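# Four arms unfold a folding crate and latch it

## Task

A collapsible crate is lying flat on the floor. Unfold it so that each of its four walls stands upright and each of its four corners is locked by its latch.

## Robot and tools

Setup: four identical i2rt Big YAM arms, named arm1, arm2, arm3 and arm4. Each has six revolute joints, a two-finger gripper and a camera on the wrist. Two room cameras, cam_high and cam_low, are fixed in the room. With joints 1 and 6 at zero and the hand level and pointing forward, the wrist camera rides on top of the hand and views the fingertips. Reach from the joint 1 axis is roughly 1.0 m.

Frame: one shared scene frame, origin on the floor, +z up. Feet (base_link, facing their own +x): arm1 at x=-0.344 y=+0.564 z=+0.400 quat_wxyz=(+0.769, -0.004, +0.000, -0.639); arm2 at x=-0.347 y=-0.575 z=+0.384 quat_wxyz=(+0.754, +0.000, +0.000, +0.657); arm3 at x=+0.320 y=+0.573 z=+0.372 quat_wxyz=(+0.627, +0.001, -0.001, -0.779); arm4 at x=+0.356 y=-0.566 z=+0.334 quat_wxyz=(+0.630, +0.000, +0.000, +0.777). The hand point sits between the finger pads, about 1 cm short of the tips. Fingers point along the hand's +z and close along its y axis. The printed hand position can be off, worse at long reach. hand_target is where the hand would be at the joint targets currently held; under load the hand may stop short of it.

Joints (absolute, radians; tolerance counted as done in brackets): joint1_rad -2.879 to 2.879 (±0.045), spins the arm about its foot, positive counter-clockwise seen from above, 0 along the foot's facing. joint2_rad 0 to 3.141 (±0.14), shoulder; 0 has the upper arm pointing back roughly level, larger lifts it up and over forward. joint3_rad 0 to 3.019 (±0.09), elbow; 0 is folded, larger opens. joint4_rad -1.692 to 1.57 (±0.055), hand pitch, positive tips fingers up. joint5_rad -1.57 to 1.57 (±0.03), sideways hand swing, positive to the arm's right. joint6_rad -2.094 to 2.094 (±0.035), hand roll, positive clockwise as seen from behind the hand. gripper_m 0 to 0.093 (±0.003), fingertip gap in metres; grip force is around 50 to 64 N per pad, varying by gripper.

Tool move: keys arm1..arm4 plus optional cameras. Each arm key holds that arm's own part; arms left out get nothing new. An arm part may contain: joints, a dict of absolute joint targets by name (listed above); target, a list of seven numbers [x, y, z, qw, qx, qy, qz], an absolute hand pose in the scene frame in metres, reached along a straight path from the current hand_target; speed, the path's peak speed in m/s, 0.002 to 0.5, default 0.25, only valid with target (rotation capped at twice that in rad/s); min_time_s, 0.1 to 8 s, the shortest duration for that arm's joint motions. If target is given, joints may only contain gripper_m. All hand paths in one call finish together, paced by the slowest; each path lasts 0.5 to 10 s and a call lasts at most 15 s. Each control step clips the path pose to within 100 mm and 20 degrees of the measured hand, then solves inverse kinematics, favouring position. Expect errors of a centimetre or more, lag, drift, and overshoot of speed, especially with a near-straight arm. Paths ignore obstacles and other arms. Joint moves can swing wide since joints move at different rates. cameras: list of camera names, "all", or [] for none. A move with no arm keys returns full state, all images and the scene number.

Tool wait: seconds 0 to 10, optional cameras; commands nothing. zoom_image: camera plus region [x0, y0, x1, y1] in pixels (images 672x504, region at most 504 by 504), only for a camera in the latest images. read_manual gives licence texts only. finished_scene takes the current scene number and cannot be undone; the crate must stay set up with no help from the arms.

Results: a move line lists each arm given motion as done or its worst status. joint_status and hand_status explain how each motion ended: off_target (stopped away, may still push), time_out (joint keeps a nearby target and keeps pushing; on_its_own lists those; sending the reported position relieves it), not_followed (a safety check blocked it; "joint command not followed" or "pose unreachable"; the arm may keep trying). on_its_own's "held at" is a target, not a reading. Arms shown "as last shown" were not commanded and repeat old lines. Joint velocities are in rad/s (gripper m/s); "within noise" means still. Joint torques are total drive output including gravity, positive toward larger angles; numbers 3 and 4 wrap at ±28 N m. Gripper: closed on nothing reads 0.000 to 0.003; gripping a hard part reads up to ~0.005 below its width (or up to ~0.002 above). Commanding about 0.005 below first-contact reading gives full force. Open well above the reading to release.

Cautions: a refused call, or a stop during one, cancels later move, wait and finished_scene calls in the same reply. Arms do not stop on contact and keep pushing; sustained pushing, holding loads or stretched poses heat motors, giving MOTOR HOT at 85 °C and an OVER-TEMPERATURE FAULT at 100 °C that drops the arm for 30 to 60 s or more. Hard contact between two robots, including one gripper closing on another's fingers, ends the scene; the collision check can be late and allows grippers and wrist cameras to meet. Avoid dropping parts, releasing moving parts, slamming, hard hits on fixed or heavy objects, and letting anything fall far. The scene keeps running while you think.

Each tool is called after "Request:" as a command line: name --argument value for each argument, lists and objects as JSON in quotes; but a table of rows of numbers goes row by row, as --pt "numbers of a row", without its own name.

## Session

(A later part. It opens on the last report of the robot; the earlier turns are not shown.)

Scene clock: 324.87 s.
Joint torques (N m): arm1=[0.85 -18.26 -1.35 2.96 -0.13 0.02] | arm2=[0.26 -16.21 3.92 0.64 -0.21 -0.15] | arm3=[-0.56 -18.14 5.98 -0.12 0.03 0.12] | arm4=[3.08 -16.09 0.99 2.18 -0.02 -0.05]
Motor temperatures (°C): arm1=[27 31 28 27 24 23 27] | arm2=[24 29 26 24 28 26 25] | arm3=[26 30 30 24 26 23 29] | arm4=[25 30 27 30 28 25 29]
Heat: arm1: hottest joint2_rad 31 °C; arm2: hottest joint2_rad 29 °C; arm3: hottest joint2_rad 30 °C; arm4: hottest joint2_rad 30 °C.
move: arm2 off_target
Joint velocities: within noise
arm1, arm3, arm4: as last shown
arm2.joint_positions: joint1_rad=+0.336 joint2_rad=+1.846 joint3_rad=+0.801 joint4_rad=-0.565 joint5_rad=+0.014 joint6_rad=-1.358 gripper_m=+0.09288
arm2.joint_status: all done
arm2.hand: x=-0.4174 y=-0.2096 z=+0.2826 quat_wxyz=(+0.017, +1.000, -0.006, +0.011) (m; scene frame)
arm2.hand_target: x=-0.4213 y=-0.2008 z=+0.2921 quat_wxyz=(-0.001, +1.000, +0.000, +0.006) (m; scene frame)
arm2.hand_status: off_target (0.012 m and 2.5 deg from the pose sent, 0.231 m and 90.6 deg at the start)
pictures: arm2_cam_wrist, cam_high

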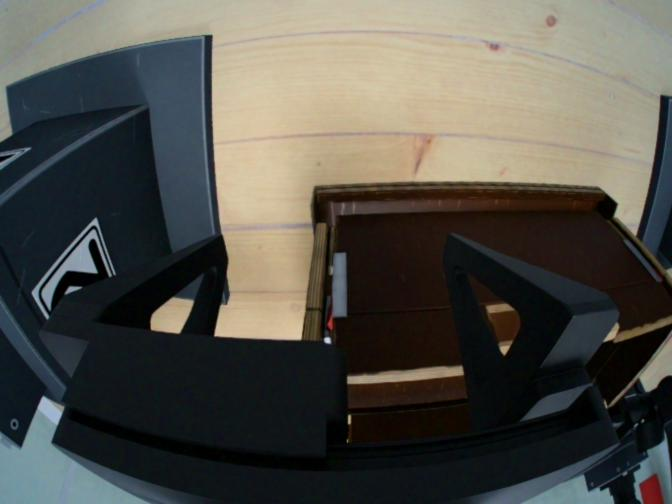

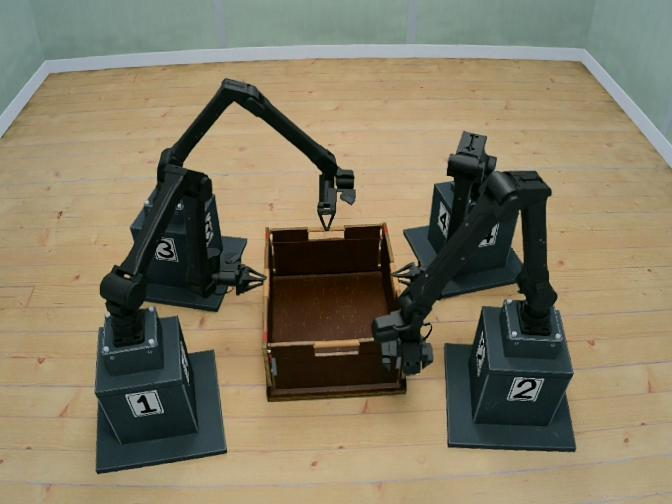

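Request:
zoom_image --camera "arm2_cam_wrist" --region '[300, 220, 380, 360]'

Request:
zoom_image --camera "arm2_cam_wrist" --region '[570, 180, 672, 360]'

Scaled by 3.600 from the camera's 672x504 image, which has a finer 960x720 frame.

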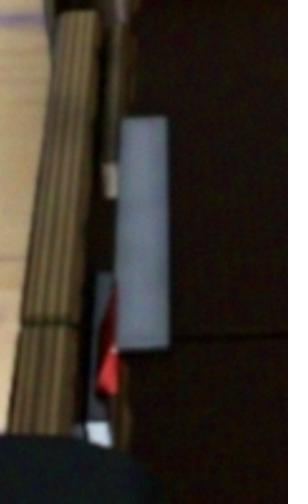

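Scaled by 2.800 from the camera's 672x504 image, which has a finer 960x720 frame.

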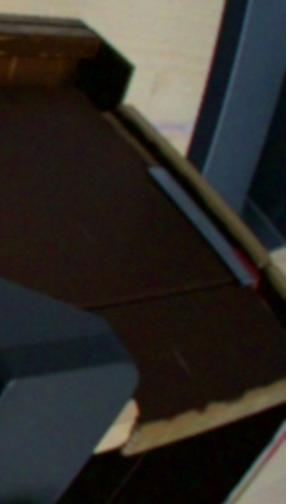

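Request:
move --arm3 '{"target": [0.325, -0.010, 0.256, -0.2418, 0.6645, 0.6645, -0.2418], "speed": 0.1}' --cameras '["cam_low", "cam_high"]'

Request:
zoom_image --camera "cam_low" --region '[255, 230, 315, 330]'

Request:
zoom_image --camera "cam_low" --region '[420, 220, 480, 320]'

Request:
zoom_image --camera "cam_high" --region '[250, 210, 420, 270]'

Scene clock: 332.40 s.
Joint torques (N m): arm1=[0.85 -18.9 -1.47 2.81 -0.13 0.02] | arm2=[0.26 -16.21 3.9 0.65 -0.21 -0.13] | arm3=[8.12 -18.67 6.48 -1.74 -0.73 0.88] | arm4=[3.08 -16.15 0.99 2.18 -0.02 -0.05]
Motor temperatures (°C): arm1=[27 31 28 27 24 23 27] | arm2=[24 29 26 24 28 26 25] | arm3=[26 30 30 24 26 23 29] | arm4=[25 30 27 30 27 25 29]
Heat: arm1: hottest joint2_rad 31 °C; arm2: hottest joint2_rad 29 °C; arm3: hottest joint2_rad 30 °C; arm4: hottest joint2_rad 30 °C.
move: arm3 off_target
Joint velocities: within noise
arm1, arm2, arm4: as last shown
arm3.joint_positions: joint1_rad=+0.304 joint2_rad=+2.314 joint3_rad=+1.523 joint4_rad=-0.902 joint5_rad=+0.723 joint6_rad=+0.173 gripper_m=+0.01631
arm3.joint_status: not commanded
arm3.hand: x=+0.2560 y=-0.0061 z=+0.2600 quat_wxyz=(+0.259, -0.673, -0.648, +0.244) (m; scene frame)
arm3.hand_target: x=+0.3205 y=-0.0072 z=+0.2565 quat_wxyz=(+0.241, -0.664, -0.665, +0.243) (m; scene frame)
arm3.hand_status: off_target (0.069 m and 2.9 deg from the pose sent, 0.072 m and 0.9 deg at the start)
pictures: cam_high, cam_low

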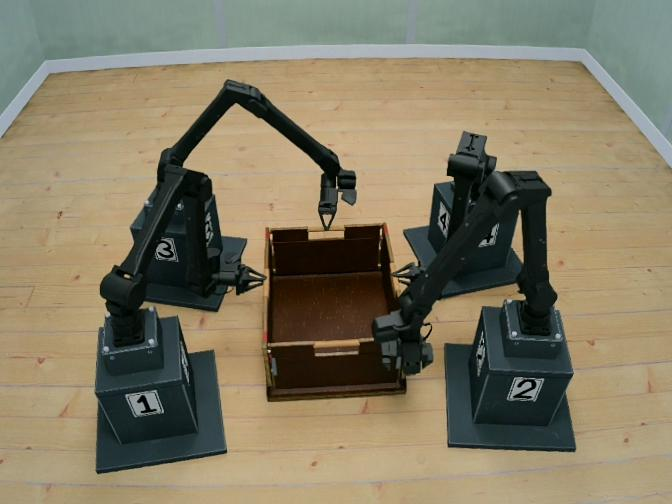

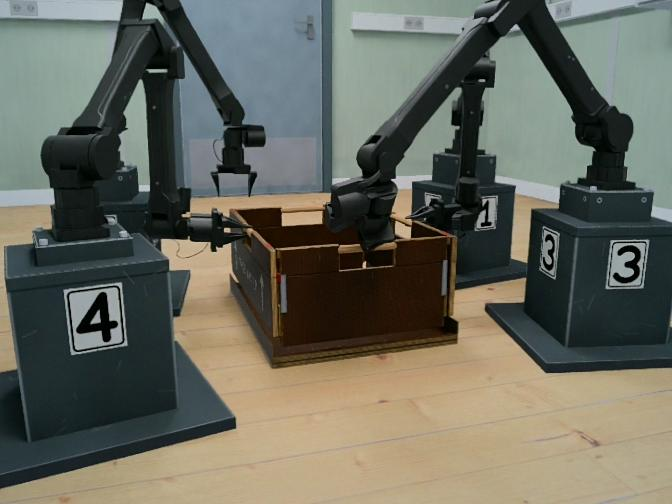

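Scaled by 5.040 from the camera's 672x504 image, which has a finer 960x720 frame.

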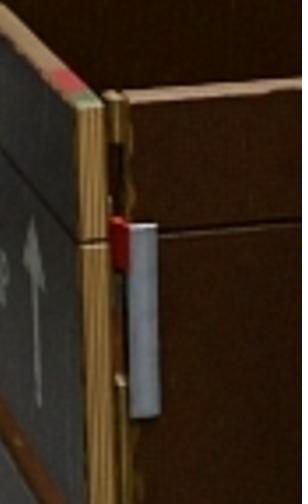

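Scaled by 5.040 from the camera's 672x504 image, which has a finer 960x720 frame.

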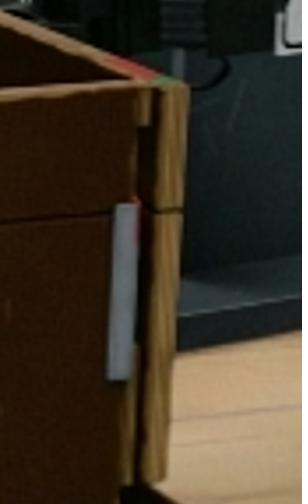

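Scaled by 2.965 from the camera's 672x504 image, which has a finer 960x720 frame.

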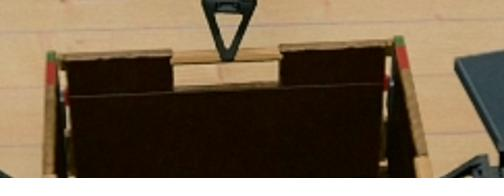

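Request:
move --arm3 '{"target": [0.255, -0.008, 0.258, -0.2418, 0.6645, 0.6645, -0.2418], "speed": 0.1}' --cameras '[]'

Request:
move --arm3 '{"joints": {"gripper_m": 0.045}}' --arm1 '{"joints": {"gripper_m": 0.040}}' --cameras '["cam_high", "cam_low", "arm3_cam_wrist", "arm1_cam_wrist"]'

Scene clock: 335.40 s.
Joint torques (N m): arm1=[1.32 -18.43 -1.46 2.96 -0.13 0.05] | arm2=[0.32 -16.21 3.93 0.64 -0.21 -0.14] | arm3=[-0.67 -20.13 4.04 1.14 -0.32 -0.03] | arm4=[3.02 -16.15 0.99 2.17 -0.02 -0.05]
Motor temperatures (°C): arm1=[27 31 28 27 24 23 27] | arm2=[24 29 26 24 28 26 25] | arm3=[26 30 30 24 26 24 29] | arm4=[25 30 27 30 27 25 29]
Heat: arm1: hottest joint2_rad 31 °C; arm2: hottest joint2_rad 29 °C; arm3: hottest joint2_rad 30 °C; arm4: hottest joint2_rad 30 °C.
move: arm3 done
Joint velocities: within noise
arm1, arm2, arm4: as last shown
arm3.joint_positions: joint1_rad=+0.299 joint2_rad=+2.303 joint3_rad=+1.503 joint4_rad=-0.862 joint5_rad=+0.724 joint6_rad=+0.121 gripper_m=+0.01631
arm3.joint_status: not commanded
arm3.hand: x=+0.2532 y=-0.0070 z=+0.2603 quat_wxyz=(+0.256, -0.662, -0.660, +0.246) (m; scene frame)
arm3.hand_target: x=+0.2559 y=-0.0069 z=+0.2588 quat_wxyz=(+0.245, -0.663, -0.666, +0.240) (m; scene frame)
arm3.hand_status: done (0.003 m and 1.8 deg from the pose sent, 0.003 m and 2.9 deg at the start)
pictures: none
No camera images: "cameras" was empty.

Scene clock: 336.07 s.
Joint torques (N m): arm1=[0.44 -18.73 -1.1 2.62 0.17 0.02] | arm2=[0.26 -16.21 3.9 0.64 -0.21 -0.13] | arm3=[-0.73 -19.78 4.05 0.65 0.37 0.02] | arm4=[3.08 -16.15 1.01 2.17 -0.02 -0.05]
Motor temperatures (°C): arm1=[27 31 28 27 24 23 27] | arm2=[24 29 26 24 28 26 25] | arm3=[26 30 30 24 26 24 29] | arm4=[25 30 27 30 27 25 29]
Heat: arm1: hottest joint2_rad 31 °C; arm2: hottest joint2_rad 29 °C; arm3: hottest joint2_rad 30 °C; arm4: hottest joint2_rad 30 °C.
move: arm1 done; arm3 done
Joint velocities: within noise
arm1.joint_positions: joint1_rad=+0.915 joint2_rad=+2.646 joint3_rad=+0.877 joint4_rad=+1.552 joint5_rad=+1.093 joint6_rad=-1.371 gripper_m=+0.03994
arm1.joint_status: all done
arm1.hand: x=-0.0032 y=+0.2153 z=+0.2429 quat_wxyz=(+0.001, -0.002, -0.739, +0.673) (m; scene frame)
arm1.hand_target: x=-0.0010 y=+0.2181 z=+0.2470 quat_wxyz=(-0.002, +0.003, -0.737, +0.676) (m; scene frame)
arm1.hand_status: not commanded
arm2, arm4: as last shown
arm3.joint_positions: joint1_rad=+0.308 joint2_rad=+2.303 joint3_rad=+1.503 joint4_rad=-0.854 joint5_rad=+0.695 joint6_rad=+0.118 gripper_m=+0.04486
arm3.joint_status: all done
arm3.hand: x=+0.2625 y=-0.0085 z=+0.2569 quat_wxyz=(+0.244, -0.663, -0.667, +0.239) (m; scene frame)
arm3.hand_target: x=+0.2625 y=-0.0070 z=+0.2572 quat_wxyz=(+0.241, -0.661, -0.670, +0.238) (m; scene frame)
arm3.hand_status: not commanded
pictures: arm1_cam_wrist, arm3_cam_wrist, cam_high, cam_low

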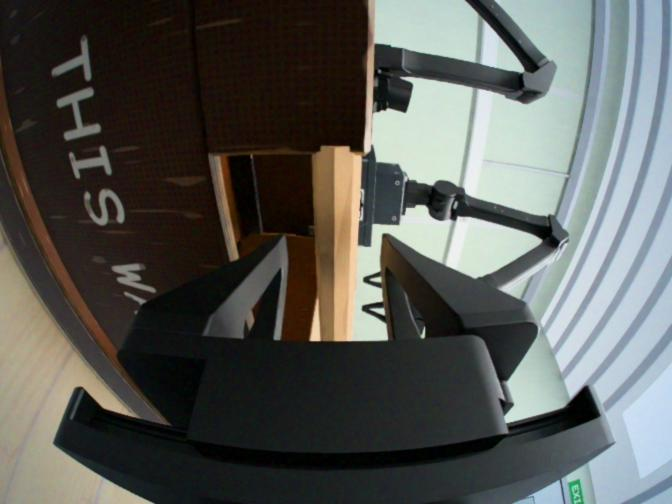

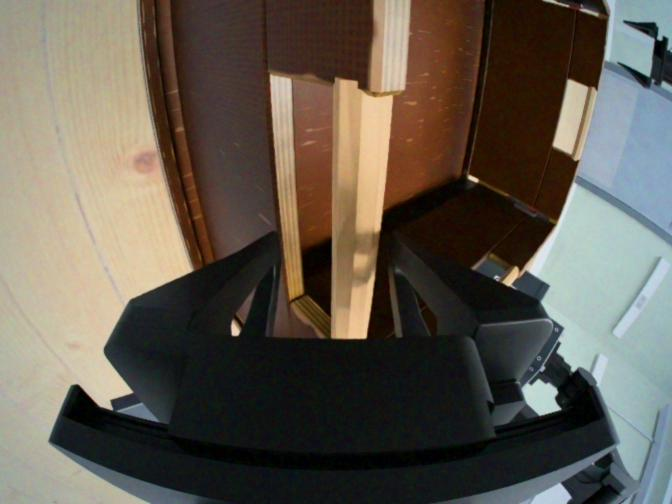

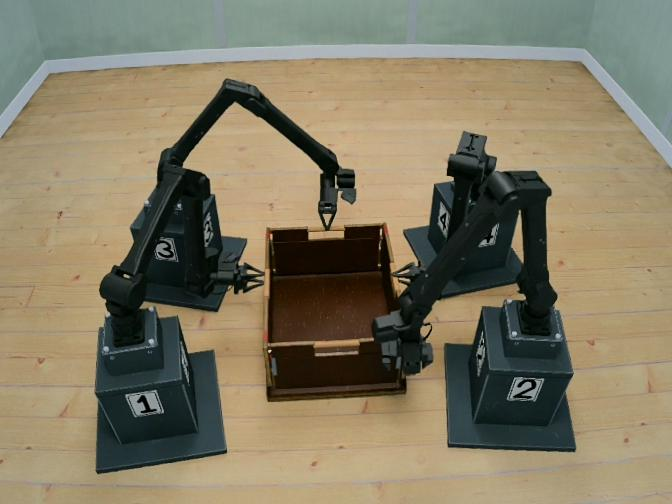

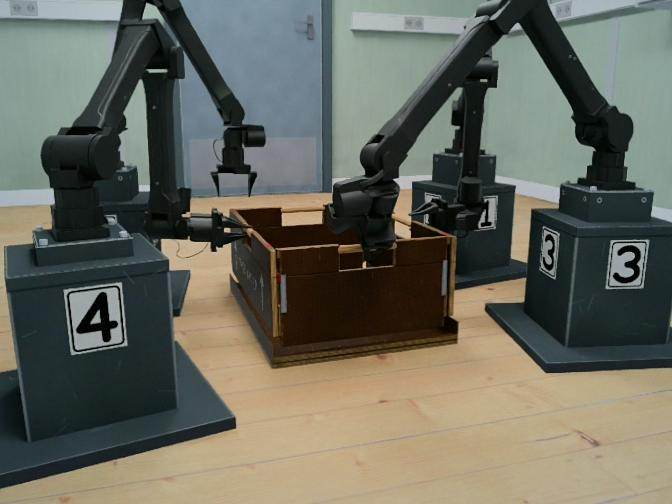

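Request:
move --arm1 '{"target": [-0.003, 0.300, 0.255, 0, 0, 0.760, -0.650], "speed": 0.15}' --arm3 '{"target": [0.330, -0.005, 0.340, -0.2418, 0.6645, 0.6645, -0.2418], "speed": 0.15}' --arm4 '{"joints": {"gripper_m": 0.040}}' --cameras '["cam_high", "cam_low", "arm4_cam_wrist"]'

Scene clock: 339.27 s.
Joint torques (N m): arm1=[0.21 -18.14 -1.52 1.36 0.58 0.25] | arm2=[0.32 -16.21 3.9 0.64 -0.21 -0.13] | arm3=[-0.26 -19.84 8.28 -0.47 0.39 0.25] | arm4=[1.96 -16.03 1.14 2.13 -0.01 -0.01]
Motor temperatures (°C): arm1=[27 31 28 27 24 23 27] | arm2=[24 29 26 24 28 26 25] | arm3=[26 29 30 24 26 24 29] | arm4=[24 30 27 30 27 25 29]
Heat: arm1: hottest joint2_rad 31 °C; arm2: hottest joint2_rad 29 °C; arm3: hottest joint3_rad 30 °C; arm4: hottest joint2_rad 30 °C.
move: arm1 done; arm3 off_target; arm4 done
Joint velocities: within noise
arm1.joint_positions: joint1_rad=+1.119 joint2_rad=+2.530 joint3_rad=+0.749 joint4_rad=+1.226 joint5_rad=+1.261 joint6_rad=-1.041 gripper_m=+0.03997
arm1.joint_status: not commanded
arm1.hand: x=-0.0041 y=+0.2978 z=+0.2512 quat_wxyz=(+0.004, +0.003, -0.760, +0.650) (m; scene frame)
arm1.hand_target: x=-0.0034 y=+0.3005 z=+0.2551 quat_wxyz=(-0.001, +0.000, -0.760, +0.650) (m; scene frame)
arm1.hand_status: done (0.005 m and 0.6 deg from the pose sent, 0.086 m and 3.6 deg at the start)
arm2: as last shown
arm3.joint_positions: joint1_rad=+0.416 joint2_rad=+2.196 joint3_rad=+1.509 joint4_rad=-1.090 joint5_rad=+0.689 joint6_rad=+0.259 gripper_m=+0.04491
arm3.joint_status: not commanded
arm3.hand: x=+0.3213 y=+0.0113 z=+0.3232 quat_wxyz=(+0.259, -0.658, -0.668, +0.233) (m; scene frame)
arm3.hand_target: x=+0.3271 y=-0.0058 z=+0.3399 quat_wxyz=(+0.240, -0.667, -0.662, +0.244) (m; scene frame)
arm3.hand_status: off_target (0.025 m and 2.4 deg from the pose sent, 0.107 m and 0.5 deg at the start)
arm4.joint_positions: joint1_rad=+0.930 joint2_rad=+2.435 joint3_rad=+0.828 joint4_rad=+1.379 joint5_rad=+1.136 joint6_rad=-1.364 gripper_m=+0.03995
arm4.joint_status: all done
arm4.hand: x=-0.0168 y=-0.2196 z=+0.2440 quat_wxyz=(-0.673, +0.740, -0.003, +0.003) (m; scene frame)
arm4.hand_target: x=-0.0184 y=-0.2216 z=+0.2460 quat_wxyz=(-0.674, +0.738, +0.003, +0.003) (m; scene frame)
arm4.hand_status: not commanded
pictures: arm4_cam_wrist, cam_high, cam_low

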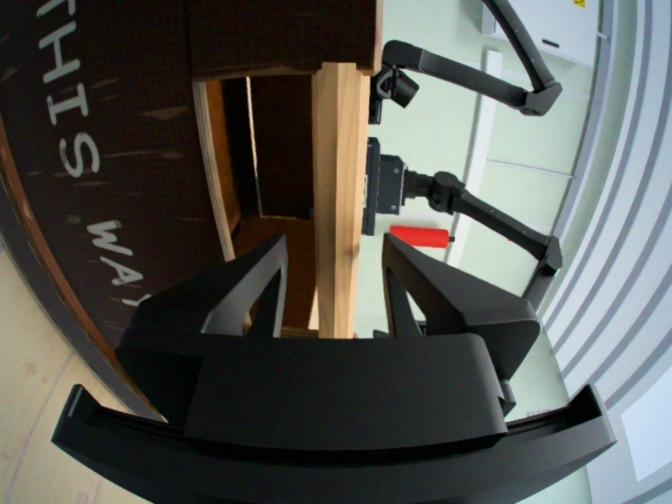

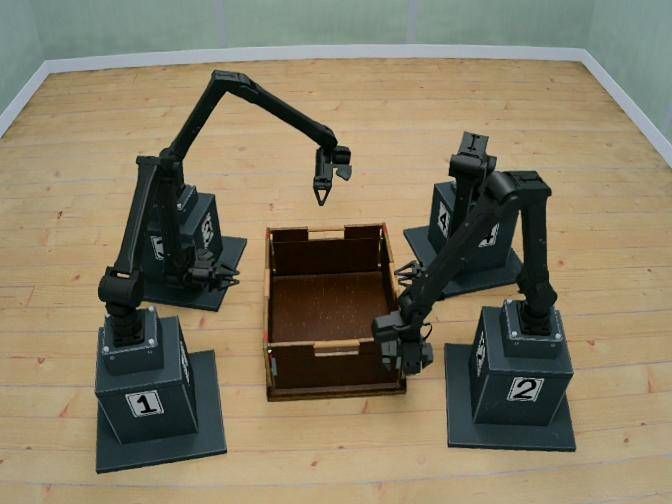

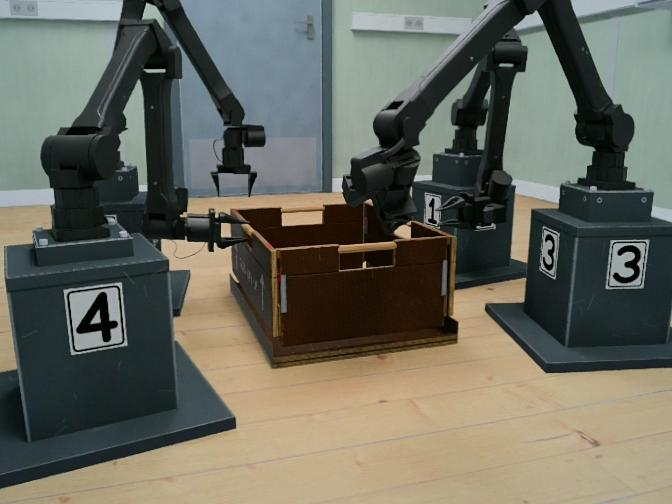

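Request:
move --arm4 '{"target": [-0.018, -0.310, 0.255, -0.650, 0.760, 0, 0], "speed": 0.15}' --cameras '["cam_high", "cam_low"]'

Request:
zoom_image --camera "cam_high" --region '[240, 210, 440, 410]'

Request:
zoom_image --camera "cam_low" --region '[220, 180, 480, 380]'

Request:
zoom_image --camera "cam_high" --region '[258, 325, 298, 385]'

Request:
zoom_image --camera "cam_high" --region '[365, 215, 405, 275]'

Scene clock: 342.83 s.
Joint torques (N m): arm1=[1.08 -18.61 -1.51 1.33 0.59 0.33] | arm2=[0.26 -16.21 3.89 0.65 -0.21 -0.13] | arm3=[-0.26 -19.49 8.18 -0.53 0.42 0.26] | arm4=[1.9 -15.44 1.1 0.75 0.29 0.43]
Motor temperatures (°C): arm1=[27 31 28 27 24 23 27] | arm2=[24 29 26 24 28 26 25] | arm3=[26 29 30 24 26 24 29] | arm4=[24 30 26 30 27 25 29]
Heat: arm1: hottest joint2_rad 31 °C; arm2: hottest joint2_rad 29 °C; arm3: hottest joint3_rad 30 °C; arm4: hottest joint2_rad 30 °C.
move: arm4 done
Joint velocities: within noise
arm1.joint_positions: joint1_rad=+1.119 joint2_rad=+2.530 joint3_rad=+0.749 joint4_rad=+1.224 joint5_rad=+1.261 joint6_rad=-1.041 gripper_m=+0.03997
arm1.joint_status: not commanded
arm1.hand: x=-0.0042 y=+0.2978 z=+0.2511 quat_wxyz=(+0.005, +0.003, -0.760, +0.650) (m; scene frame)
arm1.hand_target: x=-0.0035 y=+0.3005 z=+0.2549 quat_wxyz=(+0.000, +0.001, -0.760, +0.650) (m; scene frame)
arm1.hand_status: not commanded
arm2: as last shown
arm3.joint_positions: joint1_rad=+0.410 joint2_rad=+2.196 joint3_rad=+1.509 joint4_rad=-1.090 joint5_rad=+0.689 joint6_rad=+0.259 gripper_m=+0.04491
arm3.joint_status: not commanded
arm3.hand: x=+0.3178 y=+0.0114 z=+0.3232 quat_wxyz=(+0.259, -0.660, -0.666, +0.232) (m; scene frame)
arm3.hand_target: x=+0.3236 y=-0.0059 z=+0.3399 quat_wxyz=(+0.241, -0.669, -0.660, +0.243) (m; scene frame)
arm3.hand_status: not commanded
arm4.joint_positions: joint1_rad=+1.140 joint2_rad=+2.292 joint3_rad=+0.722 joint4_rad=+0.971 joint5_rad=+1.300 joint6_rad=-1.001 gripper_m=+0.03995
arm4.joint_status: not commanded
arm4.hand: x=-0.0193 y=-0.3088 z=+0.2543 quat_wxyz=(-0.652, +0.759, +0.006, +0.003) (m; scene frame)
arm4.hand_target: x=-0.0184 y=-0.3099 z=+0.2557 quat_wxyz=(-0.651, +0.759, +0.001, -0.001) (m; scene frame)
arm4.hand_status: done (0.002 m and 0.8 deg from the pose sent, 0.091 m and 3.5 deg at the start)
pictures: cam_high, cam_low

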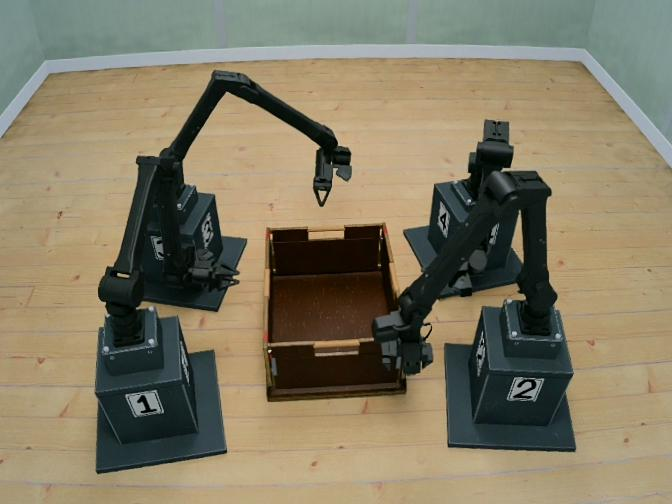

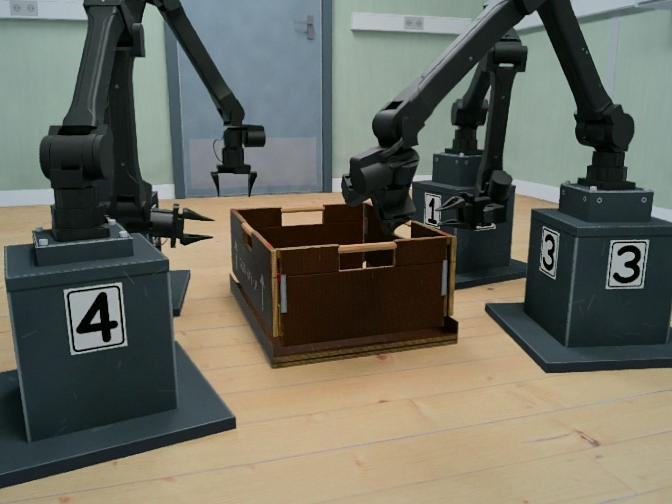

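Scaled by 2.520 from the camera's 672x504 image, which has a finer 960x720 frame.

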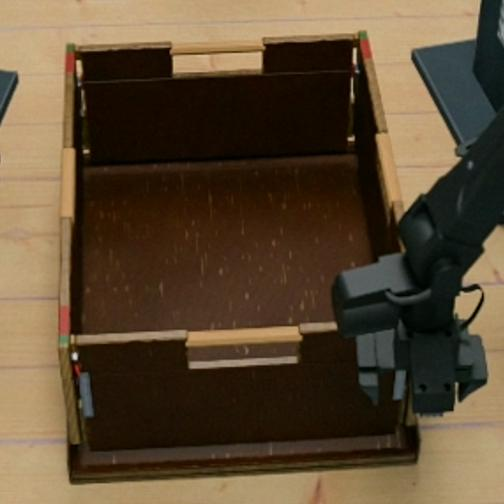

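Scaled by 1.938 from the camera's 672x504 image, which has a finer 960x720 frame.

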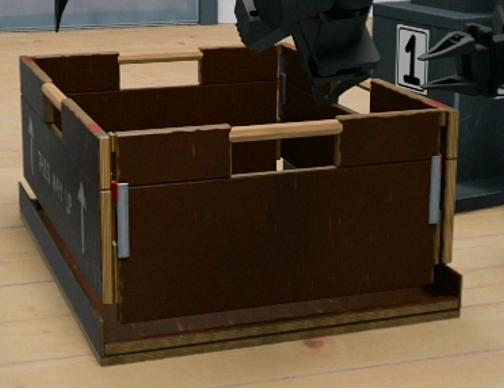

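Scaled by 8.400 from the camera's 672x504 image, which has a finer 960x720 frame.

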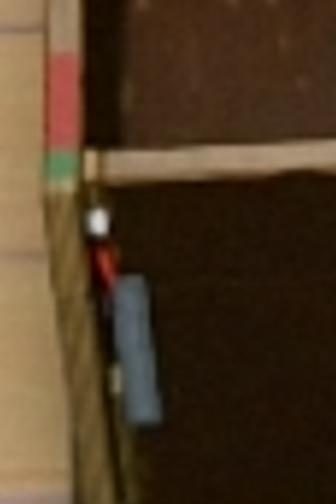

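Scaled by 8.400 from the camera's 672x504 image, which has a finer 960x720 frame.

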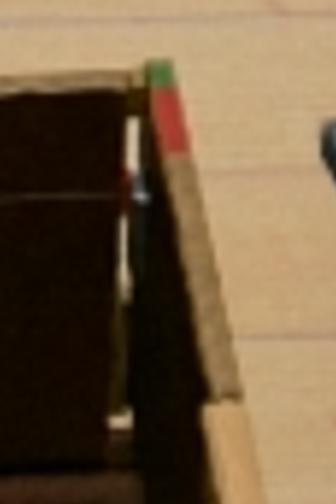

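Request:
finished_scene --scene 1

The scene is finished: the task was done.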